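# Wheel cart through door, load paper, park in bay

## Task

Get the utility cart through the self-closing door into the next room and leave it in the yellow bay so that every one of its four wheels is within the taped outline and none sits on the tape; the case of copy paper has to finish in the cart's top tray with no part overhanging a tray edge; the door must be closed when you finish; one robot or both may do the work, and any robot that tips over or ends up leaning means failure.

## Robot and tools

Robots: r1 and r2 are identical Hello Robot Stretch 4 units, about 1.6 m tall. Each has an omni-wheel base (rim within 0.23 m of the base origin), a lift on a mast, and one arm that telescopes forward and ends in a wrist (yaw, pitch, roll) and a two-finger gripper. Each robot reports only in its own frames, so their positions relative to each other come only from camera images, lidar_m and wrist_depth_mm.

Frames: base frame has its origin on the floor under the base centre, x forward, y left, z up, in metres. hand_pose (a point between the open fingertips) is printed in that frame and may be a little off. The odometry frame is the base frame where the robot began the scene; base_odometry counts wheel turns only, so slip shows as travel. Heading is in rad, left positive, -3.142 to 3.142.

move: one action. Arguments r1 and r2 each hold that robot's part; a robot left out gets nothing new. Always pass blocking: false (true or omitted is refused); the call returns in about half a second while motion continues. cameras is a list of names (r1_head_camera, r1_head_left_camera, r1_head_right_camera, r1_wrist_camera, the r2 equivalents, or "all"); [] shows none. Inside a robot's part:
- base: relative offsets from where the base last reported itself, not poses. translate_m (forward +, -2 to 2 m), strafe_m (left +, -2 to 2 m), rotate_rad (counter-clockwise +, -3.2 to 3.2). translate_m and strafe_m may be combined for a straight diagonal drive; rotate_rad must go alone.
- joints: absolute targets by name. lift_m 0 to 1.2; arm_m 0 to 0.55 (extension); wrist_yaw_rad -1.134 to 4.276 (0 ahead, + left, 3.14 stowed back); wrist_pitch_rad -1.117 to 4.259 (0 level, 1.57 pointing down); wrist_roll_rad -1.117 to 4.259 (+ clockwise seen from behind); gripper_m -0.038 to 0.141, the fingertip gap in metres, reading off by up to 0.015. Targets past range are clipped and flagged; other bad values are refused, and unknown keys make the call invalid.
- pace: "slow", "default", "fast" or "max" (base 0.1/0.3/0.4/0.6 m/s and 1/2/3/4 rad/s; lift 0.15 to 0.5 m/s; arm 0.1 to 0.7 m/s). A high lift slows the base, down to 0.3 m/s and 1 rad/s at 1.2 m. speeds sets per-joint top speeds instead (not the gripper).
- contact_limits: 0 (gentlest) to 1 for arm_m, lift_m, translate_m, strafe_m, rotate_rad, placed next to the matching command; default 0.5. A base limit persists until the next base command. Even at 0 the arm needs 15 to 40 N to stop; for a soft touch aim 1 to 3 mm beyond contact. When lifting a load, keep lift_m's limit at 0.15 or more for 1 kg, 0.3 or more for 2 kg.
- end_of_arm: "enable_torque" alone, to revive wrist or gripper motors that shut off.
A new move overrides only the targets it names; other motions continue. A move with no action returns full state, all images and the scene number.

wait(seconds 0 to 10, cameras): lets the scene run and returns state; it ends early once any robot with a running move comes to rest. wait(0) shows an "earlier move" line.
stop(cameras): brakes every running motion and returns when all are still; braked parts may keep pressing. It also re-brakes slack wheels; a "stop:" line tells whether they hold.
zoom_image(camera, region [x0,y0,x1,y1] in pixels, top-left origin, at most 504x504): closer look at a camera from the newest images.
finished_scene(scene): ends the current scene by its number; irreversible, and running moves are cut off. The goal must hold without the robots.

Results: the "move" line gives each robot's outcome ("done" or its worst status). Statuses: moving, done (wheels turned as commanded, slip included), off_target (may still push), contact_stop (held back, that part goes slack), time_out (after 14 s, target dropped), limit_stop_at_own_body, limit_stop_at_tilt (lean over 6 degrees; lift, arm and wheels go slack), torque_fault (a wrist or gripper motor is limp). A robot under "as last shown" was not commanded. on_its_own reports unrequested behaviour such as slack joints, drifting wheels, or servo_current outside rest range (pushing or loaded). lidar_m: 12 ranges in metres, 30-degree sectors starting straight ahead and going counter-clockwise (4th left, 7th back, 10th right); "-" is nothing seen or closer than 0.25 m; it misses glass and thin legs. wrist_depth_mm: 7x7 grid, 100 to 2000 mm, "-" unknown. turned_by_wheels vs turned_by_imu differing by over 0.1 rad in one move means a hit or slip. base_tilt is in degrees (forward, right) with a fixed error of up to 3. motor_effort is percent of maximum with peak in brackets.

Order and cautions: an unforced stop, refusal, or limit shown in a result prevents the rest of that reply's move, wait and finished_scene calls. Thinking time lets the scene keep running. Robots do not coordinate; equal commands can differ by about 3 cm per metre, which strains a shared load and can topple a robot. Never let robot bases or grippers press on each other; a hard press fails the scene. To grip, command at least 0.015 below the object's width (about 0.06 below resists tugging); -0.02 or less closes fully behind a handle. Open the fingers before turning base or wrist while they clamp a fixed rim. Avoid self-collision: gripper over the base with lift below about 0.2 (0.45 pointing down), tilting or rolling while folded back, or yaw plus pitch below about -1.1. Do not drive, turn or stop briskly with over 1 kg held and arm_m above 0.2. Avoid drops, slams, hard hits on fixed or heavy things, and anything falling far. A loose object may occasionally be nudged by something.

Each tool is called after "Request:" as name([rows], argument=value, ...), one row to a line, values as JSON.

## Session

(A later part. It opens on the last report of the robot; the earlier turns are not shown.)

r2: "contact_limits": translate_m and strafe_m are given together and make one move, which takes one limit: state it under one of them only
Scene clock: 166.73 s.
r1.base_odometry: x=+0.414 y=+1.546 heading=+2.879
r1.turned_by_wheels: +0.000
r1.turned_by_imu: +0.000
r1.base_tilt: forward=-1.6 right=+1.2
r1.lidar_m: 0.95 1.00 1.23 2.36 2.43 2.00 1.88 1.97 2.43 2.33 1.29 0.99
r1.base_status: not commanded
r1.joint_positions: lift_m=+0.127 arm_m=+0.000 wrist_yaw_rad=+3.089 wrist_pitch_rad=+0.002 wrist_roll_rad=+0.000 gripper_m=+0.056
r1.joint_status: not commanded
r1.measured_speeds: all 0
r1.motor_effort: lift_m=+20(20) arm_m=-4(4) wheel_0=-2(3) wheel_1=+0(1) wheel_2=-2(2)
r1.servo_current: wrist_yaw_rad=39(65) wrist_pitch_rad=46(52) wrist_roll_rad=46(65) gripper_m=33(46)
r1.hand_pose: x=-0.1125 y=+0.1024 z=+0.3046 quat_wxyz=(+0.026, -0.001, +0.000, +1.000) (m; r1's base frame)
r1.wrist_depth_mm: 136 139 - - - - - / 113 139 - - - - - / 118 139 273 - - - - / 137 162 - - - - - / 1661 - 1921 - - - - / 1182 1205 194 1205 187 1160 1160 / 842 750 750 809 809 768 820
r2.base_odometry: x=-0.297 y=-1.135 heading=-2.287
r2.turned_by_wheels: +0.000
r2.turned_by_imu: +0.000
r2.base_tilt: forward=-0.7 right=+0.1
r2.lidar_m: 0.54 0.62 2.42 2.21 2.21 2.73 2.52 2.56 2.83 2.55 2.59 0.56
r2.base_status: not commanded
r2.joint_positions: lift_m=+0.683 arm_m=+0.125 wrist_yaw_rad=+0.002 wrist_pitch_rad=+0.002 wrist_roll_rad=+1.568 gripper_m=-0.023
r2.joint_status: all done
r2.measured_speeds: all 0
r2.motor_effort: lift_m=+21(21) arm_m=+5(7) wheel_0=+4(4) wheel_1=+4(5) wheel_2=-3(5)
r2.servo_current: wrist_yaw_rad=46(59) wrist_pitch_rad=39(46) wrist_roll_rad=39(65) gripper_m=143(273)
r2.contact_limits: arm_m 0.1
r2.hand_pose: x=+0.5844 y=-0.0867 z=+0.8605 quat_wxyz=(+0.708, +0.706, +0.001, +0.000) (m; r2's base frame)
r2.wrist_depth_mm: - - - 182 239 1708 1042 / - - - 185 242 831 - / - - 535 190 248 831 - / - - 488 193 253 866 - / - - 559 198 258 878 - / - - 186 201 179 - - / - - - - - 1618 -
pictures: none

Request:
move(blocking=false, r2={"base":{"translate_m":-0.6,"strafe_m":-0.15},"pace":"slow","contact_limits":{"translate_m":0.8}})

Request:
wait(seconds=9, cameras=["r2_head_camera"])

Request:
wait(seconds=0.3, cameras=["r2_head_camera","r2_head_left_camera","r2_wrist_camera"])

Scene clock: 170.73 s.
move: r2 moving
r1.base_odometry: x=+0.414 y=+1.546 heading=+2.879
r1.turned_by_wheels: +0.000
r1.turned_by_imu: +0.000
r1.base_tilt: forward=-1.6 right=+1.3
r1.lidar_m: 0.96 0.99 1.23 2.35 2.44 1.98 1.89 1.97 2.44 2.34 1.30 1.02
r1.base_status: not commanded
r1.joint_positions: lift_m=+0.127 arm_m=+0.000 wrist_yaw_rad=+3.089 wrist_pitch_rad=+0.002 wrist_roll_rad=+0.000 gripper_m=+0.056
r1.joint_status: not commanded
r1.measured_speeds: all 0
r1.motor_effort: lift_m=+20(20) arm_m=-4(4) wheel_0=-3(3) wheel_1=+0(1) wheel_2=-2(2)
r1.servo_current: wrist_yaw_rad=65(65) wrist_pitch_rad=39(52) wrist_roll_rad=33(59) gripper_m=39(46)
r1.hand_pose: x=-0.1125 y=+0.1024 z=+0.3046 quat_wxyz=(+0.026, -0.001, +0.000, +1.000) (m; r1's base frame)
r1.wrist_depth_mm: 136 138 - - - - - / 113 139 - - - - - / 118 139 272 - - - - / 137 162 - - - - - / 1618 - 1921 - - - - / 1182 1182 193 1229 187 1182 1138 / 842 750 750 798 788 778 809
r2.base_odometry: x=-0.292 y=-1.124 heading=-2.286
r2.turned_by_wheels: +0.000
r2.turned_by_imu: +0.001
r2.base_tilt: forward=-0.7 right=+0.1
r2.lidar_m: 0.56 0.61 2.46 2.21 2.21 2.71 2.51 2.54 2.87 2.57 2.58 0.55
r2.base_status: translate_m moving; strafe_m moving
r2.joint_positions: lift_m=+0.683 arm_m=+0.125 wrist_yaw_rad=+0.002 wrist_pitch_rad=+0.002 wrist_roll_rad=+1.568 gripper_m=-0.023
r2.joint_status: not commanded
r2.measured_speeds: translate_m=-0.050 strafe_m=-0.013 rotate_rad=+0.000 lift_m=+0.000 arm_m=+0.000 wrist_yaw_rad=+0.000 wrist_pitch_rad=+0.000 wrist_roll_rad=+0.000
r2.motor_effort: lift_m=+21(21) arm_m=-3(5) wheel_0=-5(8) wheel_1=-8(8) wheel_2=+15(15)
r2.servo_current: wrist_yaw_rad=59(59) wrist_pitch_rad=39(46) wrist_roll_rad=46(59) gripper_m=137(150)
r2.contact_limits: arm_m 0.1; translate_m 0.8
r2.hand_pose: x=+0.5845 y=-0.0867 z=+0.8605 quat_wxyz=(+0.708, +0.706, +0.001, +0.000) (m; r2's base frame)
r2.wrist_depth_mm: - - - 183 238 1576 1098 / - - - 186 243 842 - / - - 535 189 248 831 - / - - 492 193 253 854 - / - - 559 198 258 866 - / - - 187 201 178 - - / - - - - - 1661 -
pictures: none

Scene clock: 177.67 s.
earlier move: r2 done
r1.base_odometry: x=+0.414 y=+1.546 heading=+2.879
r1.turned_by_wheels: +0.000
r1.turned_by_imu: +0.000
r1.base_tilt: forward=-1.6 right=+1.2
r1.lidar_m: 0.95 0.99 1.21 2.35 2.45 2.02 1.88 1.98 2.43 2.33 1.32 0.99
r1.base_status: not commanded
r1.joint_positions: lift_m=+0.127 arm_m=+0.000 wrist_yaw_rad=+3.089 wrist_pitch_rad=+0.002 wrist_roll_rad=+0.000 gripper_m=+0.056
r1.joint_status: not commanded
r1.measured_speeds: all 0
r1.motor_effort: lift_m=+20(20) arm_m=-4(4) wheel_0=-3(3) wheel_1=+0(1) wheel_2=-2(2)
r1.servo_current: wrist_yaw_rad=52(78) wrist_pitch_rad=39(52) wrist_roll_rad=46(72) gripper_m=39(52)
r1.hand_pose: x=-0.1125 y=+0.1024 z=+0.3046 quat_wxyz=(+0.026, -0.001, +0.000, +1.000) (m; r1's base frame)
r1.wrist_depth_mm: 137 139 - - - - - / 113 139 - - - - - / 118 139 272 - - - - / 137 162 - - - - - / 1618 - 1983 - - - - / 1138 1182 193 1205 187 1160 1138 / 842 750 759 798 788 778 820
r2.base_odometry: x=-0.017 y=-0.584 heading=-2.286
r2.turned_by_wheels: +0.000
r2.turned_by_imu: +0.003
r2.base_tilt: forward=-0.7 right=+0.1
r2.lidar_m: 0.48 0.50 2.49 2.19 2.21 2.15 1.90 1.93 2.36 2.49 2.53 0.58
r2.base_status: done
r2.joint_positions: lift_m=+0.683 arm_m=+0.125 wrist_yaw_rad=+0.003 wrist_pitch_rad=+0.002 wrist_roll_rad=+1.568 gripper_m=-0.023
r2.joint_status: not commanded
r2.measured_speeds: all 0
r2.motor_effort: lift_m=+21(21) arm_m=-4(5) wheel_0=-1(8) wheel_1=-3(9) wheel_2=+8(16)
r2.servo_current: wrist_yaw_rad=52(65) wrist_pitch_rad=46(52) wrist_roll_rad=52(59) gripper_m=137(150)
r2.contact_limits: arm_m 0.1; translate_m 0.8
r2.hand_pose: x=+0.5846 y=-0.0864 z=+0.8605 quat_wxyz=(+0.708, +0.706, +0.002, +0.001) (m; r2's base frame)
r2.wrist_depth_mm: - - - 242 - 1576 1098 / - - - 233 297 327 327 / - - - 224 286 1708 530 / - - 699 216 276 842 - / - - 496 207 264 854 - / - - 186 199 178 - - / - 544 535 - - 135 -
wait: 6.93 of 9 s (r2 has come to rest)
pictures: r2_head_camera
Images, in order (width x height): r2_head_camera 420x560.

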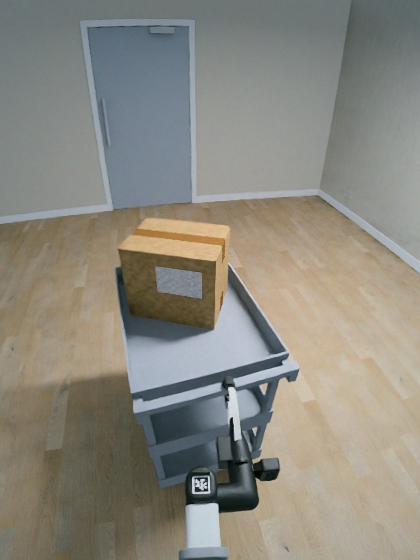

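Scene clock: 177.97 s.
r1.base_odometry: x=+0.414 y=+1.546 heading=+2.879
r1.turned_by_wheels: +0.000
r1.turned_by_imu: +0.000
r1.base_tilt: forward=-1.6 right=+1.3
r1.lidar_m: 0.94 1.00 1.25 2.35 2.43 2.01 1.89 1.99 2.44 2.33 1.32 0.99
r1.base_status: not commanded
r1.joint_positions: lift_m=+0.127 arm_m=+0.000 wrist_yaw_rad=+3.089 wrist_pitch_rad=+0.002 wrist_roll_rad=+0.000 gripper_m=+0.056
r1.joint_status: not commanded
r1.measured_speeds: all 0
r1.motor_effort: lift_m=+20(20) arm_m=-4(4) wheel_0=-3(3) wheel_1=-1(1) wheel_2=-2(2)
r1.servo_current: wrist_yaw_rad=39(78) wrist_pitch_rad=39(52) wrist_roll_rad=52(72) gripper_m=46(52)
r1.hand_pose: x=-0.1125 y=+0.1024 z=+0.3046 quat_wxyz=(+0.026, -0.001, +0.000, +1.000) (m; r1's base frame)
r1.wrist_depth_mm: 136 139 - - - - - / 113 139 - - - - - / 117 140 272 - - - - / 137 161 - - - - - / 1708 - 1921 - - - - / 1182 1182 193 1205 187 1138 1118 / 842 750 750 809 798 778 809
r2.base_odometry: x=-0.017 y=-0.584 heading=-2.286
r2.turned_by_wheels: +0.000
r2.turned_by_imu: +0.000
r2.base_tilt: forward=-0.7 right=+0.0
r2.lidar_m: 0.50 0.52 2.49 2.21 2.22 2.12 1.90 1.93 2.36 2.51 2.53 0.60
r2.base_status: done
r2.joint_positions: lift_m=+0.683 arm_m=+0.125 wrist_yaw_rad=+0.003 wrist_pitch_rad=+0.002 wrist_roll_rad=+1.568 gripper_m=-0.023
r2.joint_status: not commanded
r2.measured_speeds: all 0
r2.motor_effort: lift_m=+21(21) arm_m=-4(5) wheel_0=+0(8) wheel_1=-3(9) wheel_2=+8(16)
r2.servo_current: wrist_yaw_rad=65(65) wrist_pitch_rad=39(52) wrist_roll_rad=39(59) gripper_m=137(150)
r2.contact_limits: arm_m 0.1; translate_m 0.8
r2.hand_pose: x=+0.5846 y=-0.0864 z=+0.8605 quat_wxyz=(+0.708, +0.706, +0.002, +0.001) (m; r2's base frame)
r2.wrist_depth_mm: - - - 241 - 1576 1118 / - - - 232 297 329 325 / - - - 223 286 1708 535 / - - 691 216 276 831 - / - - 500 207 266 854 - / - - 186 200 178 - - / - 549 535 - - 135 -
wait: 0.30 s; at rest by 0.27 s
pictures: r2_head_camera, r2_head_left_camera, r2_wrist_camera
Images, in order (width x height): r2_head_camera 420x560, r2_head_left_camera 420x672, r2_wrist_camera 616x392.

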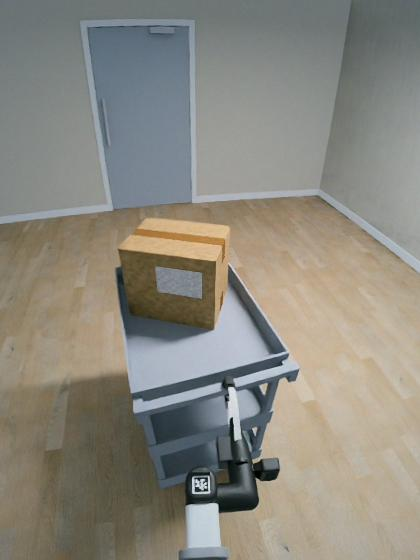

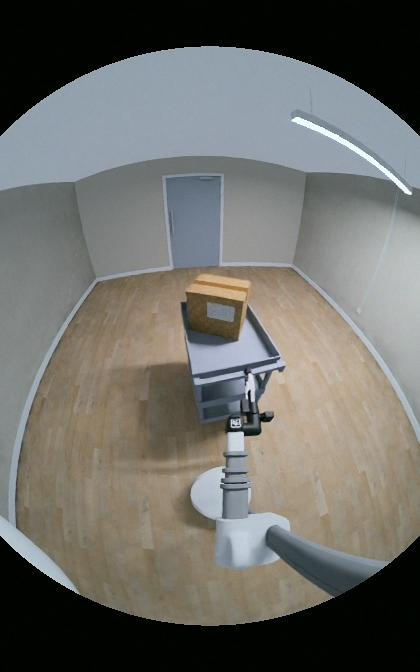

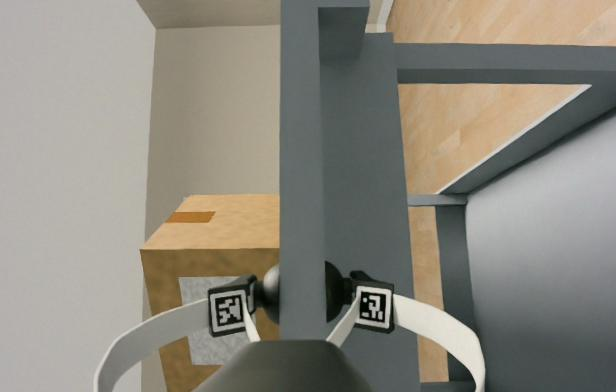

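Request:
move(blocking=false, r1={"base":{"translate_m":0.64,"strafe_m":-0.06}}, r2={"base":{"strafe_m":-0.26},"pace":"slow","contact_limits":{"strafe_m":0.8}})

Request:
wait(seconds=3.5)

Request:
wait(seconds=2)

Request:
move(blocking=false, r2={"base":{"rotate_rad":0.3},"pace":"slow","contact_limits":{"rotate_rad":0.8}}, r1={"base":{"translate_m":1.05},"pace":"slow"})

Request:
wait(seconds=3, cameras=["all"])

Scene clock: 194.33 s.
move: r1 moving; r2 moving
r1.base_odometry: x=+0.384 y=+1.556 heading=+2.879
r1.turned_by_wheels: +0.000
r1.turned_by_imu: +0.000
r1.base_tilt: forward=-1.5 right=+1.3
r1.lidar_m: 0.91 0.96 1.19 2.35 2.45 2.03 1.93 2.01 2.44 2.34 1.26 0.99
r1.base_status: translate_m moving; strafe_m moving
r1.joint_positions: lift_m=+0.127 arm_m=+0.000 wrist_yaw_rad=+3.089 wrist_pitch_rad=+0.002 wrist_roll_rad=+0.000 gripper_m=+0.056
r1.joint_status: not commanded
r1.measured_speeds: translate_m=+0.120 strafe_m=-0.011 rotate_rad=+0.000 lift_m=+0.000 arm_m=+0.000 wrist_yaw_rad=+0.000 wrist_pitch_rad=+0.000 wrist_roll_rad=+0.000
r1.motor_effort: lift_m=+20(20) arm_m=-4(4) wheel_0=+7(7) wheel_1=+2(7) wheel_2=-9(9)
r1.servo_current: wrist_yaw_rad=52(65) wrist_pitch_rad=39(46) wrist_roll_rad=52(72) gripper_m=46(46)
r1.hand_pose: x=-0.1125 y=+0.1024 z=+0.3046 quat_wxyz=(+0.026, -0.001, +0.000, +1.000) (m; r1's base frame)
r1.wrist_depth_mm: 136 138 - - - - - / 113 139 - - - - - / 117 140 270 - - - - / 137 161 - - - - - / 1708 1661 - - - - - / 1205 1205 194 1205 188 1182 1138 / 854 732 750 798 788 768 809
r2.base_odometry: x=-0.028 y=-0.574 heading=-2.286
r2.turned_by_wheels: +0.000
r2.turned_by_imu: +0.001
r2.base_tilt: forward=-0.7 right=+0.1
r2.lidar_m: 0.50 0.52 2.50 2.22 2.24 2.14 1.92 1.93 2.36 2.48 2.52 0.60
r2.base_status: strafe_m moving
r2.joint_positions: lift_m=+0.683 arm_m=+0.125 wrist_yaw_rad=+0.004 wrist_pitch_rad=+0.002 wrist_roll_rad=+1.568 gripper_m=-0.023
r2.joint_status: not commanded
r2.measured_speeds: translate_m=+0.000 strafe_m=-0.057 rotate_rad=+0.002 lift_m=+0.000 arm_m=+0.000 wrist_yaw_rad=+0.000 wrist_pitch_rad=+0.000 wrist_roll_rad=+0.000
r2.motor_effort: lift_m=+21(21) arm_m=-4(4) wheel_0=+12(14) wheel_1=-6(7) wheel_2=+1(6)
r2.servo_current: wrist_yaw_rad=52(52) wrist_pitch_rad=33(52) wrist_roll_rad=46(59) gripper_m=124(137)
r2.contact_limits: arm_m 0.1; strafe_m 0.8
r2.hand_pose: x=+0.5847 y=-0.0862 z=+0.8605 quat_wxyz=(+0.708, +0.706, +0.002, +0.001) (m; r2's base frame)
r2.wrist_depth_mm: - - - 244 - 1537 1182 / - - - 291 300 325 327 / - - - 224 287 1661 521 / - - - 217 276 842 - / - - 492 206 264 854 - / - - 185 199 179 - - / - 549 530 - - 135 -
pictures: none

Scene clock: 197.47 s.
earlier move: r1 done; r2 moving
r1.base_odometry: x=-0.189 y=+1.769 heading=+2.879
r1.turned_by_wheels: +0.000
r1.turned_by_imu: +0.000
r1.base_tilt: forward=-1.6 right=+1.3
r1.lidar_m: 0.32 0.34 0.46 0.90 2.53 2.68 2.51 2.64 2.37 1.14 0.47 0.35
r1.base_status: done
r1.joint_positions: lift_m=+0.127 arm_m=+0.000 wrist_yaw_rad=+3.089 wrist_pitch_rad=+0.002 wrist_roll_rad=+0.000 gripper_m=+0.056
r1.joint_status: not commanded
r1.measured_speeds: all 0
r1.motor_effort: lift_m=+20(20) arm_m=-4(4) wheel_0=+3(9) wheel_1=+1(8) wheel_2=+0(11)
r1.servo_current: wrist_yaw_rad=52(65) wrist_pitch_rad=46(52) wrist_roll_rad=59(72) gripper_m=39(46)
r1.hand_pose: x=-0.1125 y=+0.1024 z=+0.3046 quat_wxyz=(+0.026, -0.001, +0.000, +1.000) (m; r1's base frame)
r1.wrist_depth_mm: 136 138 - - - - - / 113 139 - - - - - / 118 139 274 - - - - / 137 162 - - - - - / - - - - - - - / 1182 1205 194 1182 187 1281 1255 / 842 750 759 143 750 768 820
r2.base_odometry: x=-0.213 y=-0.413 heading=-2.286
r2.turned_by_wheels: +0.000
r2.turned_by_imu: +0.001
r2.base_tilt: forward=-0.6 right=+0.1
r2.lidar_m: 0.37 0.45 2.78 2.45 2.49 2.08 1.88 1.87 2.30 2.27 2.28 0.67
r2.base_status: strafe_m moving
r2.joint_positions: lift_m=+0.683 arm_m=+0.125 wrist_yaw_rad=+0.004 wrist_pitch_rad=+0.002 wrist_roll_rad=+1.568 gripper_m=-0.023
r2.joint_status: not commanded
r2.measured_speeds: all 0
r2.motor_effort: lift_m=+21(21) arm_m=-3(4) wheel_0=+7(16) wheel_1=-3(7) wheel_2=+0(6)
r2.servo_current: wrist_yaw_rad=52(65) wrist_pitch_rad=39(52) wrist_roll_rad=39(65) gripper_m=130(137)
r2.contact_limits: arm_m 0.1; strafe_m 0.8
r2.hand_pose: x=+0.5846 y=-0.0863 z=+0.8605 quat_wxyz=(+0.708, +0.706, +0.002, +0.001) (m; r2's base frame)
r2.wrist_depth_mm: - - - - - 1661 1182 / - - - 336 - 1708 1160 / - - - 345 373 373 377 / - - - 300 320 1708 492 / - - - 217 286 1863 - / - - 185 196 178 723 - / - 160 449 - 235 - -
wait: 3.13 of 3.5 s (r1 has come to rest)
pictures: none

Scene clock: 197.57 s.
earlier move: r2 done
r1.base_odometry: x=-0.189 y=+1.769 heading=+2.879
r1.turned_by_wheels: +0.000
r1.turned_by_imu: +0.000
r1.base_tilt: forward=-1.6 right=+1.2
r1.lidar_m: 0.30 0.34 0.46 0.93 2.53 2.67 2.53 2.64 2.34 1.17 0.47 0.33
r1.base_status: done
r1.joint_positions: lift_m=+0.127 arm_m=+0.000 wrist_yaw_rad=+3.089 wrist_pitch_rad=+0.002 wrist_roll_rad=+0.000 gripper_m=+0.056
r1.joint_status: not commanded
r1.measured_speeds: all 0
r1.motor_effort: lift_m=+20(20) arm_m=-4(4) wheel_0=+3(9) wheel_1=+1(8) wheel_2=+0(11)
r1.servo_current: wrist_yaw_rad=46(65) wrist_pitch_rad=39(52) wrist_roll_rad=39(72) gripper_m=39(46)
r1.hand_pose: x=-0.1125 y=+0.1024 z=+0.3046 quat_wxyz=(+0.026, -0.001, +0.000, +1.000) (m; r1's base frame)
r1.wrist_depth_mm: 136 139 - - - - - / 114 139 - - - - - / 118 139 274 - - - - / 137 162 - - - - - / 1983 - - - - - - / 1205 1205 194 1205 187 1255 1229 / 842 750 750 143 750 788 809
r2.base_odometry: x=-0.213 y=-0.413 heading=-2.286
r2.turned_by_wheels: +0.000
r2.turned_by_imu: +0.000
r2.base_tilt: forward=-0.7 right=+0.1
r2.lidar_m: 0.41 0.46 2.77 2.46 2.48 2.09 1.87 1.87 2.31 2.26 2.27 0.68
r2.base_status: done
r2.joint_positions: lift_m=+0.683 arm_m=+0.125 wrist_yaw_rad=+0.004 wrist_pitch_rad=+0.002 wrist_roll_rad=+1.568 gripper_m=-0.023
r2.joint_status: not commanded
r2.measured_speeds: all 0
r2.motor_effort: lift_m=+21(21) arm_m=-4(4) wheel_0=+6(16) wheel_1=-3(7) wheel_2=+0(6)
r2.servo_current: wrist_yaw_rad=46(65) wrist_pitch_rad=33(52) wrist_roll_rad=26(65) gripper_m=124(137)
r2.contact_limits: arm_m 0.1; strafe_m 0.8
r2.hand_pose: x=+0.5846 y=-0.0863 z=+0.8605 quat_wxyz=(+0.708, +0.706, +0.002, +0.001) (m; r2's base frame)
r2.wrist_depth_mm: - - - - - 1661 1160 / - - - 336 - 1708 1182 / - - - 347 370 375 375 / - - - 300 320 1708 496 / - - - 217 286 1863 - / - - 186 196 178 723 - / - 160 449 - 233 - -
wait: 0.10 of 2 s (r2 has come to rest)
pictures: none

Scene clock: 198.07 s.
move: r1 moving; r2 moving
r1.base_odometry: x=-0.201 y=+1.773 heading=+2.879
r1.turned_by_wheels: +0.000
r1.turned_by_imu: +0.000
r1.base_tilt: forward=-1.6 right=+1.3
r1.lidar_m: 0.31 0.32 0.42 0.91 2.53 2.69 2.55 2.66 2.37 1.13 0.47 0.32
r1.base_status: translate_m moving
r1.joint_positions: lift_m=+0.127 arm_m=+0.000 wrist_yaw_rad=+3.089 wrist_pitch_rad=+0.002 wrist_roll_rad=+0.000 gripper_m=+0.056
r1.joint_status: not commanded
r1.measured_speeds: translate_m=+0.048 strafe_m=+0.000 rotate_rad=-0.001 lift_m=+0.000 arm_m=+0.000 wrist_yaw_rad=+0.000 wrist_pitch_rad=+0.000 wrist_roll_rad=+0.000
r1.motor_effort: lift_m=+20(20) arm_m=-4(4) wheel_0=+5(8) wheel_1=+4(5) wheel_2=-4(6)
r1.servo_current: wrist_yaw_rad=52(59) wrist_pitch_rad=39(46) wrist_roll_rad=65(65) gripper_m=46(46)
r1.hand_pose: x=-0.1125 y=+0.1024 z=+0.3046 quat_wxyz=(+0.026, -0.001, +0.000, +1.000) (m; r1's base frame)
r1.wrist_depth_mm: 136 138 - - - - - / 113 139 - - - - - / 117 140 272 - - - - / 137 162 - - - - - / 1921 - - - - - - / 1205 1160 193 1205 188 1281 1229 / 842 750 759 143 750 768 820
r2.base_odometry: x=-0.213 y=-0.413 heading=-2.162
r2.turned_by_wheels: +0.124
r2.turned_by_imu: +0.120
r2.base_tilt: forward=-0.6 right=+0.0
r2.lidar_m: 0.40 0.54 2.65 2.45 2.59 2.00 1.86 1.93 2.40 2.24 2.32 0.60
r2.base_status: rotate_rad moving
r2.joint_positions: lift_m=+0.683 arm_m=+0.125 wrist_yaw_rad=-0.009 wrist_pitch_rad=+0.002 wrist_roll_rad=+1.568 gripper_m=-0.023
r2.joint_status: not commanded
r2.measured_speeds: translate_m=+0.002 strafe_m=+0.003 rotate_rad=+0.491 lift_m=+0.000 arm_m=+0.000 wrist_yaw_rad=+0.000 wrist_pitch_rad=+0.000 wrist_roll_rad=+0.000
r2.motor_effort: lift_m=+21(21) arm_m=-4(4) wheel_0=-16(16) wheel_1=-11(11) wheel_2=-15(16)
r2.servo_current: wrist_yaw_rad=52(59) wrist_pitch_rad=33(46) wrist_roll_rad=39(52) gripper_m=117(130)
r2.contact_limits: arm_m 0.1; rotate_rad 0.8
r2.hand_pose: x=+0.5835 y=-0.0900 z=+0.8605 quat_wxyz=(+0.708, +0.706, -0.003, -0.004) (m; r2's base frame)
r2.wrist_depth_mm: - - - 293 - 1756 1182 / - - - 314 340 347 349 / - - - 230 304 1708 1182 / - - - 209 271 1708 535 / - - - 192 249 788 - / - 508 186 174 180 - - / - 452 452 - 216 - -
pictures: none

Scene clock: 198.97 s.
earlier move: r1 moving; r2 done
r1.base_odometry: x=-0.276 y=+1.793 heading=+2.879
r1.turned_by_wheels: +0.000
r1.turned_by_imu: +0.000
r1.base_tilt: forward=-1.6 right=+1.2
r1.lidar_m: 0.25 0.25 0.34 0.60 2.54 2.74 2.64 2.74 2.39 0.73 0.36 0.25
r1.base_status: translate_m moving
r1.joint_positions: lift_m=+0.127 arm_m=+0.000 wrist_yaw_rad=+3.089 wrist_pitch_rad=+0.002 wrist_roll_rad=+0.000 gripper_m=+0.056
r1.joint_status: not commanded
r1.measured_speeds: translate_m=+0.101 strafe_m=-0.001 rotate_rad=+0.003 lift_m=+0.000 arm_m=+0.000 wrist_yaw_rad=+0.000 wrist_pitch_rad=+0.000 wrist_roll_rad=+0.000
r1.motor_effort: lift_m=+20(20) arm_m=-4(4) wheel_0=+3(8) wheel_1=+2(5) wheel_2=-3(7)
r1.servo_current: wrist_yaw_rad=59(65) wrist_pitch_rad=39(46) wrist_roll_rad=33(65) gripper_m=39(52)
r1.hand_pose: x=-0.1125 y=+0.1024 z=+0.3046 quat_wxyz=(+0.026, -0.001, +0.000, +1.000) (m; r1's base frame)
r1.wrist_depth_mm: 137 138 - - - - - / 113 139 - - - - - / 117 140 272 - - - - / 137 162 - - - - - / 1921 - - - - - - / 1182 1205 194 1182 188 1281 1118 / 854 741 750 809 798 778 820
r2.base_odometry: x=-0.213 y=-0.413 heading=-1.987
r2.turned_by_wheels: +0.175
r2.turned_by_imu: +0.170
r2.base_tilt: forward=-0.6 right=+0.1
r2.lidar_m: 0.49 3.18 2.51 2.45 2.43 1.92 1.87 2.05 2.29 2.25 2.42 0.54
r2.base_status: done
r2.joint_positions: lift_m=+0.683 arm_m=+0.125 wrist_yaw_rad=-0.001 wrist_pitch_rad=+0.002 wrist_roll_rad=+1.568 gripper_m=-0.024
r2.joint_status: not commanded
r2.measured_speeds: all 0
r2.motor_effort: lift_m=+21(21) arm_m=+5(6) wheel_0=-2(16) wheel_1=-3(11) wheel_2=-5(16)
r2.servo_current: wrist_yaw_rad=46(72) wrist_pitch_rad=39(46) wrist_roll_rad=46(59) gripper_m=91(130)
r2.contact_limits: arm_m 0.1; rotate_rad 0.8
r2.hand_pose: x=+0.5841 y=-0.0877 z=+0.8605 quat_wxyz=(+0.708, +0.706, +0.000, -0.001) (m; r2's base frame)
r2.wrist_depth_mm: - - - 198 263 1576 1160 / - - - 193 254 1708 530 / - - - 187 248 831 - / - - 504 182 242 854 - / - - 480 179 236 831 - / - - 187 173 180 - - / - - 549 - 226 - -
wait: 0.90 of 3 s (r2 has come to rest)
pictures: r1_head_camera, r1_head_left_camera, r1_head_right_camera, r1_wrist_camera, r2_head_camera, r2_head_left_camera, r2_head_right_camera, r2_wrist_camera
Images, in order (width x height): r1_head_camera 420x560, r1_head_left_camera 420x672, r1_head_right_camera 420x672, r1_wrist_camera 616x392, r2_head_camera 420x560, r2_head_left_camera 420x672, r2_head_right_camera 420x672, r2_wrist_camera 616x392.

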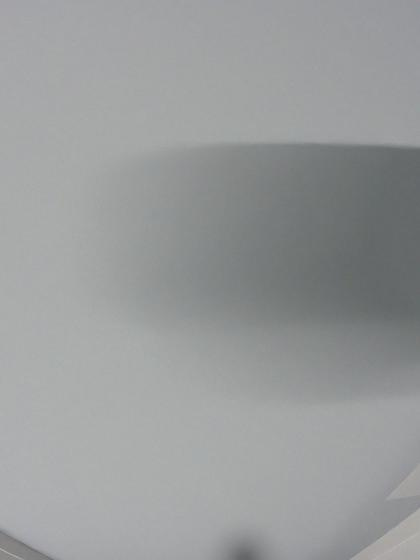

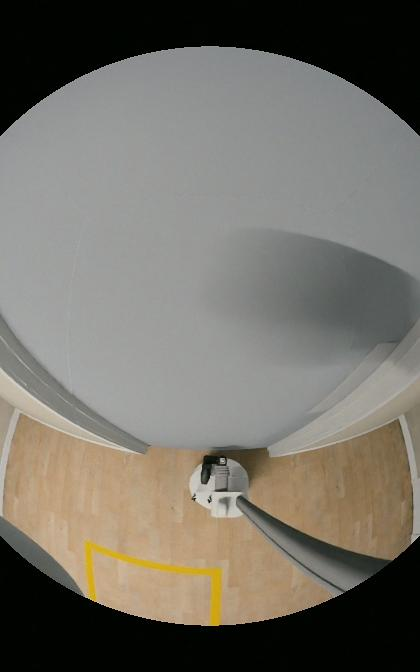

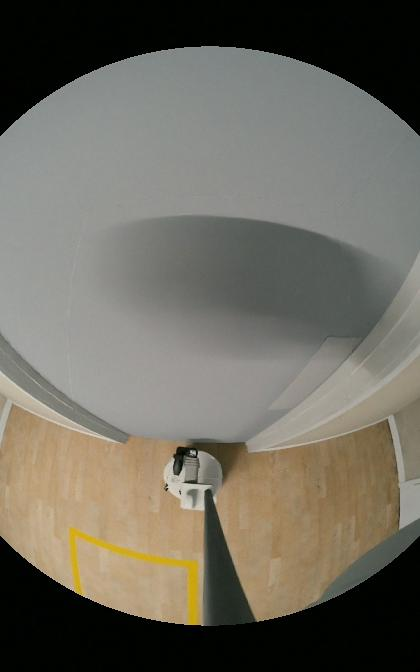

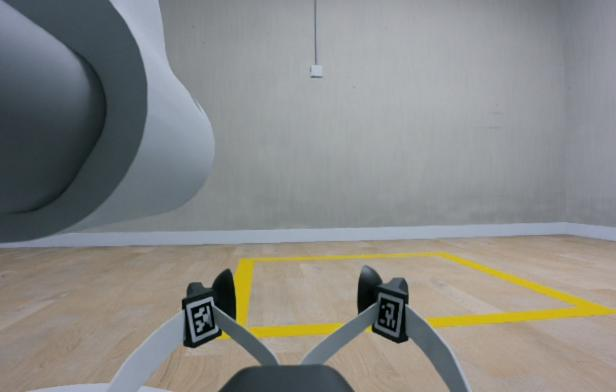

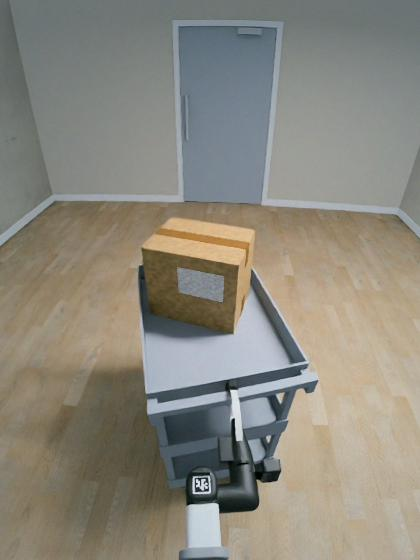

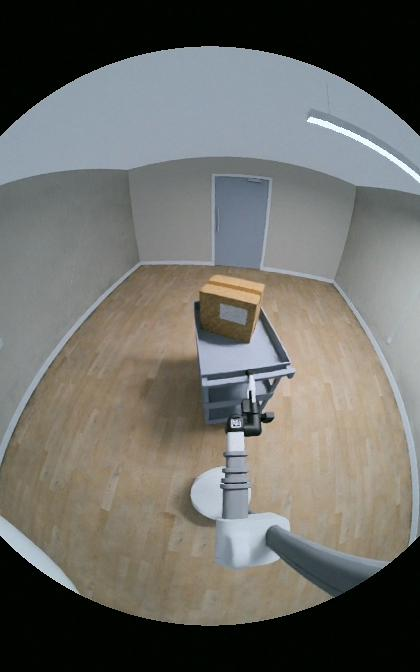

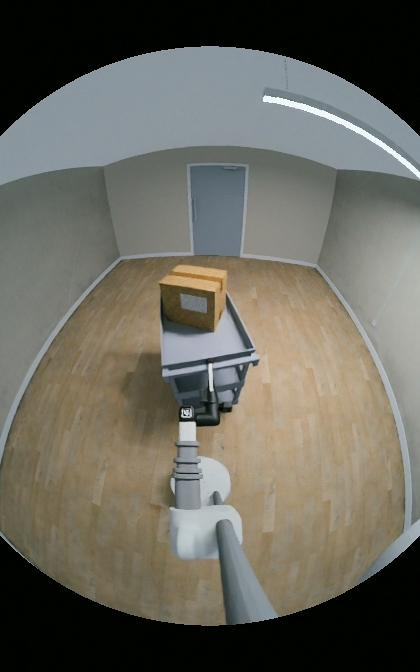

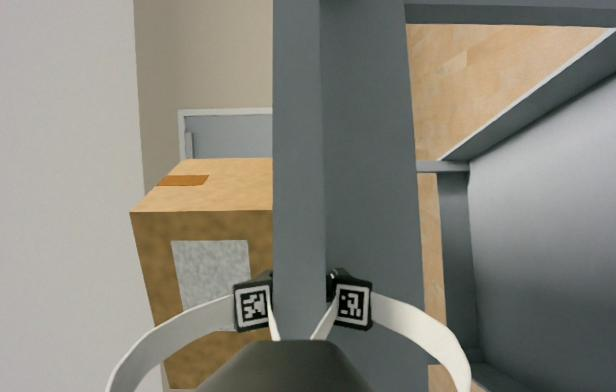

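Request:
wait(seconds=10, cameras=["r1_head_left_camera","r2_head_camera","r1_head_right_camera"])

Scene clock: 209.33 s.
earlier move: r1 done
r1.base_odometry: x=-1.203 y=+2.041 heading=+2.880
r1.turned_by_wheels: +0.000
r1.turned_by_imu: +0.006
r1.base_tilt: forward=-1.6 right=+1.3
r1.lidar_m: 2.08 0.25 3.39 0.25 0.26 0.66 3.63 0.74 0.92 2.25 2.31 3.11
r1.base_status: done
r1.joint_positions: lift_m=+0.127 arm_m=+0.000 wrist_yaw_rad=+3.092 wrist_pitch_rad=+0.002 wrist_roll_rad=+0.000 gripper_m=+0.056
r1.joint_status: not commanded
r1.measured_speeds: all 0
r1.motor_effort: lift_m=+20(20) arm_m=+5(11) wheel_0=+3(25) wheel_1=+9(19) wheel_2=-6(21)
r1.servo_current: wrist_yaw_rad=46(98) wrist_pitch_rad=46(52) wrist_roll_rad=52(72) gripper_m=39(52)
r1.hand_pose: x=-0.1129 y=+0.1016 z=+0.3046 quat_wxyz=(+0.025, -0.001, +0.000, +1.000) (m; r1's base frame)
r1.wrist_depth_mm: - 137 - - - - 430 / - 137 - - - - 439 / 109 137 202 - - - 382 / 124 138 - - - - 449 / 759 - - - - - 452 / 788 1182 193 1182 187 1160 442 / 788 759 750 798 809 691 436
r2.base_odometry: x=-0.213 y=-0.413 heading=-1.987
r2.turned_by_wheels: +0.000
r2.turned_by_imu: +0.001
r2.base_tilt: forward=-0.7 right=+0.1
r2.lidar_m: 0.50 3.18 2.53 2.46 2.40 1.92 1.85 2.08 2.29 2.23 2.46 0.54
r2.base_status: done
r2.joint_positions: lift_m=+0.683 arm_m=+0.125 wrist_yaw_rad=-0.001 wrist_pitch_rad=+0.002 wrist_roll_rad=+1.568 gripper_m=-0.024
r2.joint_status: not commanded
r2.measured_speeds: all 0
r2.motor_effort: lift_m=+21(21) arm_m=+5(6) wheel_0=-2(16) wheel_1=-3(11) wheel_2=-5(16)
r2.servo_current: wrist_yaw_rad=46(72) wrist_pitch_rad=39(52) wrist_roll_rad=46(65) gripper_m=85(130)
r2.contact_limits: arm_m 0.1; rotate_rad 0.8
r2.hand_pose: x=+0.5841 y=-0.0877 z=+0.8605 quat_wxyz=(+0.708, +0.706, +0.000, -0.001) (m; r2's base frame)
r2.wrist_depth_mm: - - - 198 263 1618 1160 / - - - 192 254 1756 525 / - - - 187 248 831 - / - - 504 182 241 842 - / - - 484 179 236 820 - / - - 187 173 180 - - / - - 549 - 226 - -
wait: 0.47 of 10 s (r1 has come to rest)
pictures: r1_head_left_camera, r1_head_right_camera, r2_head_camera
Images, in order (width x height): r1_head_left_camera 420x672, r1_head_right_camera 420x672, r2_head_camera 420x560.

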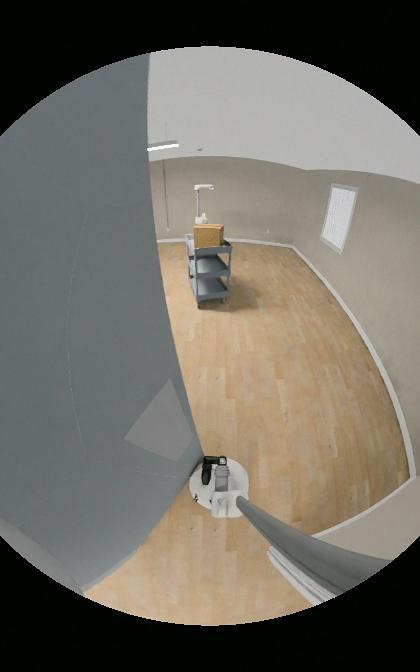

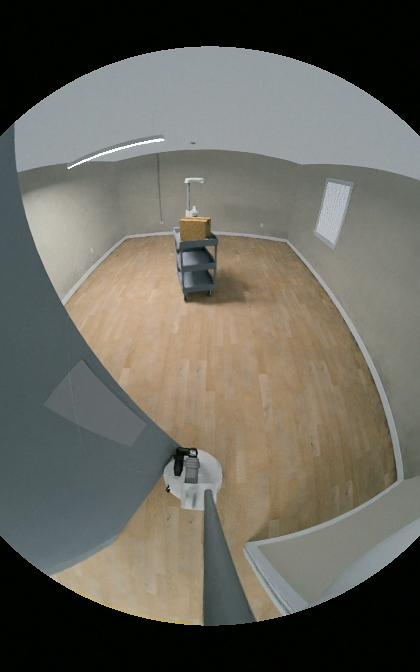

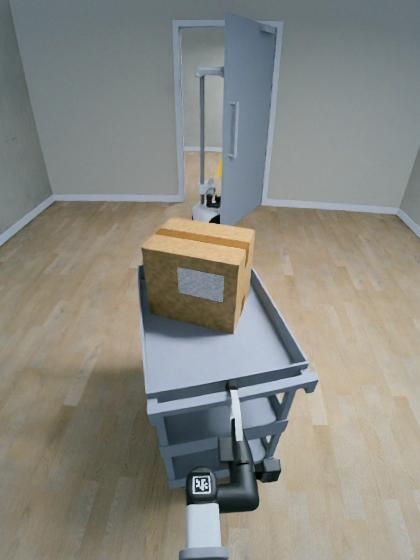

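Request:
move(blocking=false, r1={"base":{"translate_m":0.08,"strafe_m":0.5},"pace":"slow"})

Request:
wait(seconds=9)

Request:
move(blocking=false, r1={"base":{"translate_m":-0.15,"strafe_m":0.35},"pace":"slow"})

Request:
wait(seconds=9, cameras=["r1_head_left_camera","r1_head_camera","r2_head_camera","r1_head_right_camera"])

Scene clock: 215.07 s.
move: r1 moving
r1.base_odometry: x=-1.208 y=+2.029 heading=+2.879
r1.turned_by_wheels: -0.001
r1.turned_by_imu: -0.001
r1.base_tilt: forward=-1.6 right=+1.3
r1.lidar_m: 2.03 0.25 3.37 0.25 0.28 0.60 3.66 0.74 0.91 2.26 2.35 3.14
r1.base_status: translate_m moving; strafe_m moving
r1.joint_positions: lift_m=+0.127 arm_m=+0.000 wrist_yaw_rad=+3.092 wrist_pitch_rad=+0.002 wrist_roll_rad=+0.000 gripper_m=+0.056
r1.joint_status: not commanded
r1.measured_speeds: translate_m=+0.009 strafe_m=+0.052 rotate_rad=-0.002 lift_m=+0.000 arm_m=+0.000 wrist_yaw_rad=+0.000 wrist_pitch_rad=+0.000 wrist_roll_rad=+0.000
r1.motor_effort: lift_m=+20(20) arm_m=+5(5) wheel_0=-14(14) wheel_1=+12(13) wheel_2=-5(8)
r1.servo_current: wrist_yaw_rad=59(72) wrist_pitch_rad=46(46) wrist_roll_rad=46(65) gripper_m=39(46)
r1.hand_pose: x=-0.1129 y=+0.1016 z=+0.3046 quat_wxyz=(+0.025, -0.001, +0.000, +1.000) (m; r1's base frame)
r1.wrist_depth_mm: - 137 - - - - 397 / - 137 - - - - 404 / 109 138 203 - - - 415 / 123 138 - - - - 421 / 768 - - - - - 418 / 820 1182 193 1205 188 1160 413 / 768 750 750 798 798 699 407
r2: as last shown
r2.turned_by_imu: +0.000
r2.lidar_m: 0.49 3.16 2.53 2.45 2.40 1.89 1.87 2.03 2.30 2.23 2.44 0.57
r2.motor_effort: lift_m=+21(21) arm_m=+5(5) wheel_0=-2(2) wheel_1=-3(4) wheel_2=-5(5)
r2.servo_current: wrist_yaw_rad=52(59) wrist_pitch_rad=46(46) wrist_roll_rad=46(59) gripper_m=98(98)
r2.contact_limits: arm_m 0.1; rotate_rad 0.8
r2.wrist_depth_mm: - - - 198 263 1576 1160 / - - - 192 253 1708 525 / - - - 188 248 842 - / - - 504 182 242 842 - / - - 480 179 236 831 - / - - 186 173 180 - - / - - 549 - 225 - -
pictures: none

Scene clock: 220.83 s.
earlier move: r1 done
r1.base_odometry: x=-1.409 y=+1.579 heading=+2.880
r1.turned_by_wheels: +0.001
r1.turned_by_imu: +0.003
r1.base_tilt: forward=-1.6 right=+1.2
r1.lidar_m: 1.98 0.35 0.25 - 0.25 0.25 0.49 3.80 1.17 2.71 2.85 2.15
r1.base_status: done
r1.joint_positions: lift_m=+0.127 arm_m=+0.000 wrist_yaw_rad=+3.092 wrist_pitch_rad=+0.002 wrist_roll_rad=+0.000 gripper_m=+0.056
r1.joint_status: not commanded
r1.measured_speeds: all 0
r1.motor_effort: lift_m=+20(20) arm_m=+5(5) wheel_0=-7(16) wheel_1=+7(14) wheel_2=-2(8)
r1.servo_current: wrist_yaw_rad=46(78) wrist_pitch_rad=39(52) wrist_roll_rad=46(72) gripper_m=46(52)
r1.hand_pose: x=-0.1129 y=+0.1016 z=+0.3046 quat_wxyz=(+0.025, -0.001, +0.000, +1.000) (m; r1's base frame)
r1.wrist_depth_mm: - 137 - 508 296 197 - / - 137 - 508 297 199 - / 109 137 202 469 298 201 160 / 124 138 - 517 301 201 161 / 1661 - - 525 303 201 161 / 1182 1182 193 530 191 201 161 / 842 759 750 153 285 183 -
r2.base_odometry: x=-0.213 y=-0.413 heading=-1.987
r2.turned_by_wheels: +0.000
r2.turned_by_imu: +0.001
r2.base_tilt: forward=-0.7 right=+0.0
r2.lidar_m: 0.50 3.20 2.50 2.45 2.42 1.92 1.87 2.03 2.31 2.21 2.45 0.59
r2.base_status: not commanded
r2.joint_positions: lift_m=+0.683 arm_m=+0.125 wrist_yaw_rad=-0.001 wrist_pitch_rad=+0.002 wrist_roll_rad=+1.568 gripper_m=-0.024
r2.joint_status: not commanded
r2.measured_speeds: all 0
r2.motor_effort: lift_m=+21(21) arm_m=+5(6) wheel_0=-2(3) wheel_1=-3(4) wheel_2=-5(5)
r2.servo_current: wrist_yaw_rad=39(65) wrist_pitch_rad=33(46) wrist_roll_rad=59(65) gripper_m=91(98)
r2.contact_limits: arm_m 0.1; rotate_rad 0.8
r2.hand_pose: x=+0.5841 y=-0.0877 z=+0.8605 quat_wxyz=(+0.708, +0.706, +0.000, -0.001) (m; r2's base frame)
r2.wrist_depth_mm: - - - 198 262 1537 1160 / - - - 192 254 1708 525 / - - - 188 247 842 - / - - 504 182 242 842 - / - - 480 179 236 831 - / - - 187 173 181 - - / - - 549 - 224 - -
wait: 5.77 of 9 s (r1 has come to rest)
pictures: none

Scene clock: 221.33 s.
move: r1 moving
r1.base_odometry: x=-1.408 y=+1.568 heading=+2.880
r1.turned_by_wheels: +0.000
r1.turned_by_imu: -0.003
r1.base_tilt: forward=-1.5 right=+1.3
r1.lidar_m: 1.95 2.90 0.25 - 0.25 0.25 0.46 3.83 1.16 2.65 2.83 2.16
r1.base_status: translate_m moving; strafe_m moving
r1.joint_positions: lift_m=+0.127 arm_m=+0.000 wrist_yaw_rad=+3.092 wrist_pitch_rad=+0.002 wrist_roll_rad=+0.000 gripper_m=+0.056
r1.joint_status: not commanded
r1.measured_speeds: translate_m=-0.020 strafe_m=+0.045 rotate_rad=+0.013 lift_m=+0.000 arm_m=+0.000 wrist_yaw_rad=+0.000 wrist_pitch_rad=+0.000 wrist_roll_rad=+0.000
r1.motor_effort: lift_m=+20(20) arm_m=+5(5) wheel_0=-27(27) wheel_1=+21(21) wheel_2=+10(10)
r1.servo_current: wrist_yaw_rad=59(59) wrist_pitch_rad=46(46) wrist_roll_rad=52(52) gripper_m=33(46)
r1.hand_pose: x=-0.1129 y=+0.1016 z=+0.3046 quat_wxyz=(+0.025, -0.001, +0.000, +1.000) (m; r1's base frame)
r1.wrist_depth_mm: - 137 - 480 289 196 - / - 137 - 484 293 198 - / 110 138 212 488 296 199 160 / 124 139 - 496 294 200 161 / 1708 - - 500 296 200 161 / 1205 1205 193 504 191 200 161 / 854 750 741 143 278 182 -
r2: as last shown
r2.turned_by_imu: +0.000
r2.base_tilt: forward=-0.7 right=+0.1
r2.lidar_m: 0.50 3.17 2.49 2.47 2.40 1.89 1.87 2.04 2.29 2.25 2.49 0.57
r2.motor_effort: lift_m=+21(21) arm_m=+5(5) wheel_0=-2(3) wheel_1=-3(3) wheel_2=-5(5)
r2.servo_current: wrist_yaw_rad=39(52) wrist_pitch_rad=46(46) wrist_roll_rad=39(52) gripper_m=91(91)
r2.contact_limits: arm_m 0.1; rotate_rad 0.8
r2.wrist_depth_mm: - - - 198 263 1576 1160 / - - - 193 254 1708 525 / - - - 187 248 831 - / - - 508 182 243 854 - / - - 480 179 236 831 - / - - 187 173 180 - - / - - 554 - 225 - -
pictures: none

Scene clock: 222.53 s.
earlier move: r1 contact_stop
r1.base_odometry: x=-1.405 y=+1.575 heading=+2.873
r1.turned_by_wheels: -0.006
r1.turned_by_imu: -0.011
r1.base_tilt: forward=-1.6 right=+1.3
r1.lidar_m: 1.94 0.40 0.25 - 0.25 0.26 0.47 3.80 1.16 2.59 2.81 3.79
r1.base_status: translate_m contact_stop (by the wheels' count: -0.006 of -0.150); strafe_m contact_stop (by the wheels' count: +0.003 of +0.350)
r1.joint_positions: lift_m=+0.127 arm_m=+0.000 wrist_yaw_rad=+3.092 wrist_pitch_rad=+0.002 wrist_roll_rad=+0.000 gripper_m=+0.056
r1.joint_status: not commanded
r1.measured_speeds: all 0
r1.on_its_own: the wheels are slack since a contact_stop
r1.motor_effort: lift_m=+20(20) arm_m=+5(5) wheel_0=+0(29) wheel_1=+0(29) wheel_2=+0(12)
r1.servo_current: wrist_yaw_rad=46(78) wrist_pitch_rad=39(52) wrist_roll_rad=46(65) gripper_m=39(46)
r1.hand_pose: x=-0.1129 y=+0.1016 z=+0.3046 quat_wxyz=(+0.025, -0.001, +0.000, +1.000) (m; r1's base frame)
r1.wrist_depth_mm: - 137 - 484 289 196 - / - 137 - 488 293 197 - / 111 138 213 492 294 198 160 / 127 139 - 492 294 200 160 / 1708 - - 504 296 199 160 / 1182 1182 193 504 191 200 160 / 831 759 741 143 278 181 -
r2.base_odometry: x=-0.213 y=-0.413 heading=-1.987
r2.turned_by_wheels: +0.000
r2.turned_by_imu: +0.000
r2.base_tilt: forward=-0.7 right=+0.1
r2.lidar_m: 0.49 3.16 2.50 2.46 2.43 1.89 1.87 2.02 2.28 2.25 2.45 0.55
r2.base_status: not commanded
r2.joint_positions: lift_m=+0.683 arm_m=+0.125 wrist_yaw_rad=-0.001 wrist_pitch_rad=+0.002 wrist_roll_rad=+1.568 gripper_m=-0.024
r2.joint_status: not commanded
r2.measured_speeds: all 0
r2.motor_effort: lift_m=+21(21) arm_m=+5(5) wheel_0=-2(3) wheel_1=-3(3) wheel_2=-5(5)
r2.servo_current: wrist_yaw_rad=39(59) wrist_pitch_rad=39(52) wrist_roll_rad=52(65) gripper_m=91(91)
r2.contact_limits: arm_m 0.1; rotate_rad 0.8
r2.hand_pose: x=+0.5841 y=-0.0877 z=+0.8605 quat_wxyz=(+0.708, +0.706, +0.000, -0.001) (m; r2's base frame)
r2.wrist_depth_mm: - - - 198 262 1576 1160 / - - - 192 254 1708 521 / - - - 187 247 831 - / - - 504 182 241 842 - / - - 484 179 236 831 - / - - 187 173 180 - - / - - 554 - 225 - -
wait: 1.20 of 9 s (r1 has come to rest)
pictures: r1_head_camera, r1_head_left_camera, r1_head_right_camera, r2_head_camera
Images, in order (width x height): r1_head_camera 420x560, r1_head_left_camera 420x672, r1_head_right_camera 420x672, r2_head_camera 420x560.

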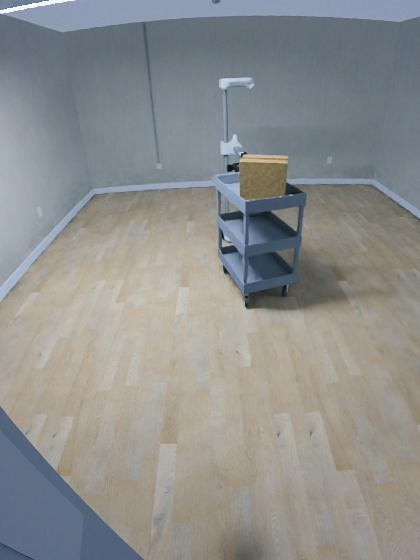

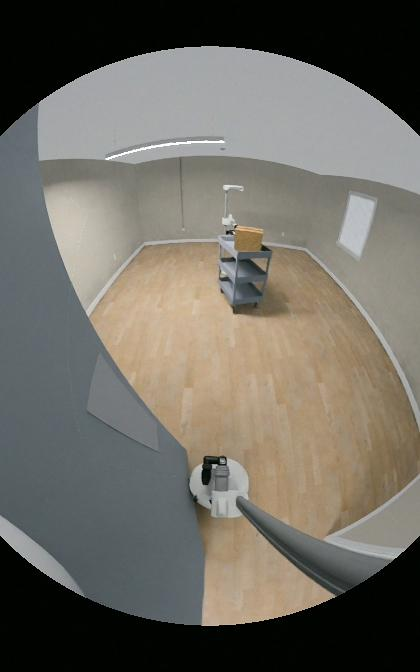

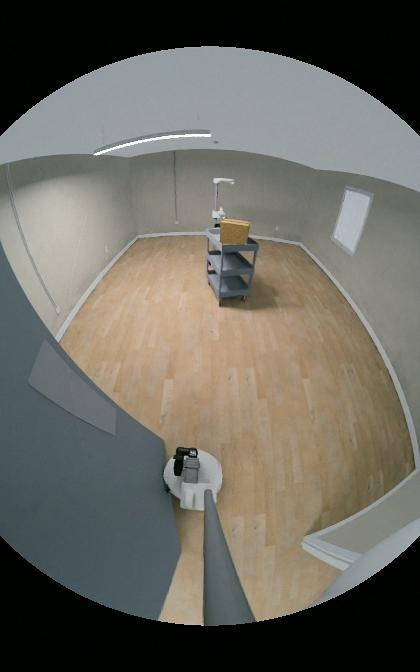

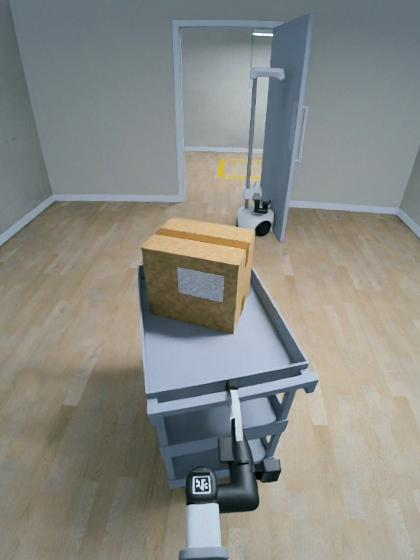

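Request:
move(blocking=false, r1={"base":{"strafe_m":0.35},"pace":"slow","contact_limits":{"strafe_m":0.65}})

Request:
wait(seconds=6, cameras=["r2_head_camera","r1_head_left_camera"])

Scene clock: 230.70 s.
move: r1 moving
r1.base_odometry: x=-1.408 y=+1.562 heading=+2.874
r1.turned_by_wheels: +0.000
r1.turned_by_imu: +0.000
r1.base_tilt: forward=-1.5 right=+1.3
r1.lidar_m: 1.94 2.91 0.25 - 0.25 0.25 0.44 3.81 1.15 2.54 2.84 2.19
r1.base_status: strafe_m moving
r1.joint_positions: lift_m=+0.127 arm_m=+0.000 wrist_yaw_rad=+3.092 wrist_pitch_rad=+0.002 wrist_roll_rad=+0.000 gripper_m=+0.056
r1.joint_status: not commanded
r1.measured_speeds: translate_m=+0.005 strafe_m=+0.064 rotate_rad=-0.012 lift_m=+0.000 arm_m=+0.000 wrist_yaw_rad=+0.000 wrist_pitch_rad=+0.000 wrist_roll_rad=+0.000
r1.motor_effort: lift_m=+20(20) arm_m=+5(5) wheel_0=-22(22) wheel_1=+23(23) wheel_2=+5(5)
r1.servo_current: wrist_yaw_rad=52(59) wrist_pitch_rad=39(52) wrist_roll_rad=52(59) gripper_m=46(46)
r1.contact_limits: strafe_m 0.65
r1.hand_pose: x=-0.1129 y=+0.1016 z=+0.3046 quat_wxyz=(+0.025, -0.001, +0.000, +1.000) (m; r1's base frame)
r1.wrist_depth_mm: - 138 - 418 282 193 - / - 138 - 418 303 195 - / 112 138 221 462 286 196 159 / 126 144 - 469 287 196 159 / 1921 - - 473 289 198 160 / 1182 1205 192 473 191 197 159 / 842 759 750 137 272 180 -
r2: as last shown
r2.base_tilt: forward=-0.6 right=+0.1
r2.lidar_m: 0.49 3.20 2.52 2.44 2.39 1.92 1.88 2.04 2.26 2.27 2.47 0.55
r2.motor_effort: lift_m=+21(21) arm_m=+5(5) wheel_0=-2(3) wheel_1=-3(4) wheel_2=-5(5)
r2.servo_current: wrist_yaw_rad=52(52) wrist_pitch_rad=46(46) wrist_roll_rad=52(52) gripper_m=85(98)
r2.contact_limits: arm_m 0.1; rotate_rad 0.8
r2.wrist_depth_mm: - - - 198 260 1537 1160 / - - - 193 254 1708 525 / - - - 187 249 831 - / - - 504 182 242 842 - / - - 484 179 236 831 - / - - 187 173 180 - - / - - 549 - 225 - -
pictures: none

Scene clock: 231.87 s.
earlier move: r1 contact_stop
r1.base_odometry: x=-1.409 y=+1.561 heading=+2.875
r1.turned_by_wheels: +0.001
r1.turned_by_imu: -0.001
r1.base_tilt: forward=-1.6 right=+1.3
r1.lidar_m: 1.94 2.94 0.25 - 0.25 0.25 0.45 3.78 1.15 2.54 2.84 3.80
r1.base_status: strafe_m contact_stop (by the wheels' count: +0.014 of +0.350)
r1.joint_positions: lift_m=+0.127 arm_m=+0.000 wrist_yaw_rad=+3.092 wrist_pitch_rad=+0.002 wrist_roll_rad=+0.000 gripper_m=+0.056
r1.joint_status: not commanded
r1.measured_speeds: all 0
r1.on_its_own: the wheels are slack since a contact_stop
r1.motor_effort: lift_m=+20(20) arm_m=+5(5) wheel_0=+0(29) wheel_1=+0(30) wheel_2=+0(8)
r1.servo_current: wrist_yaw_rad=46(72) wrist_pitch_rad=33(52) wrist_roll_rad=46(59) gripper_m=46(52)
r1.contact_limits: strafe_m 0.65
r1.hand_pose: x=-0.1129 y=+0.1016 z=+0.3046 quat_wxyz=(+0.025, -0.001, +0.000, +1.000) (m; r1's base frame)
r1.wrist_depth_mm: - 137 - 459 282 192 - / - 138 - 466 285 195 - / 113 138 228 424 286 194 158 / 132 147 - 473 286 195 158 / 1921 - - 477 287 195 158 / 1160 1160 194 480 191 195 164 / 842 768 759 143 270 178 -
r2.base_odometry: x=-0.213 y=-0.413 heading=-1.987
r2.turned_by_wheels: +0.000
r2.turned_by_imu: +0.000
r2.base_tilt: forward=-0.6 right=+0.0
r2.lidar_m: 0.50 3.21 2.50 2.45 2.40 1.93 1.87 2.03 2.28 2.25 2.47 0.56
r2.base_status: not commanded
r2.joint_positions: lift_m=+0.683 arm_m=+0.125 wrist_yaw_rad=-0.001 wrist_pitch_rad=+0.002 wrist_roll_rad=+1.568 gripper_m=-0.024
r2.joint_status: not commanded
r2.measured_speeds: all 0
r2.motor_effort: lift_m=+21(21) arm_m=+5(6) wheel_0=-2(3) wheel_1=-3(4) wheel_2=-5(5)
r2.servo_current: wrist_yaw_rad=39(59) wrist_pitch_rad=39(46) wrist_roll_rad=39(59) gripper_m=91(98)
r2.contact_limits: arm_m 0.1; rotate_rad 0.8
r2.hand_pose: x=+0.5841 y=-0.0877 z=+0.8605 quat_wxyz=(+0.708, +0.706, +0.000, -0.001) (m; r2's base frame)
r2.wrist_depth_mm: - - - 197 263 1576 1160 / - - - 193 254 1708 525 / - - - 187 247 831 - / - - 504 182 242 842 - / - - 484 179 236 820 - / - - 186 172 180 - - / - - 544 - 225 - -
wait: 1.17 of 6 s (r1 has come to rest)
pictures: r1_head_left_camera, r2_head_camera
Images, in order (width x height): r1_head_left_camera 420x672, r2_head_camera 420x560.

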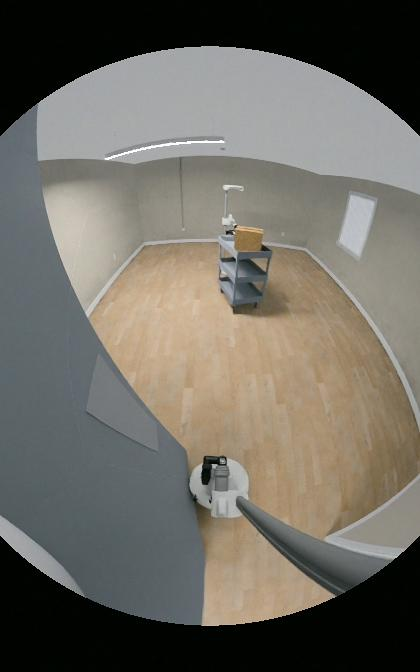

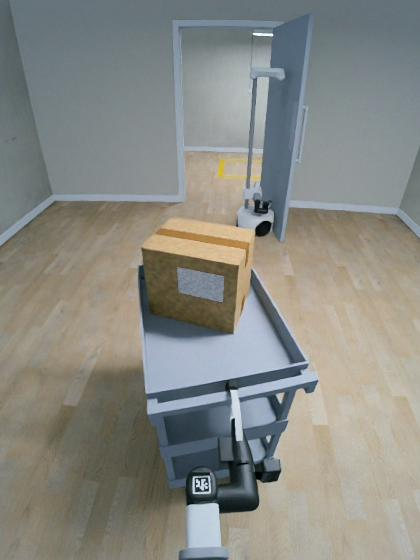

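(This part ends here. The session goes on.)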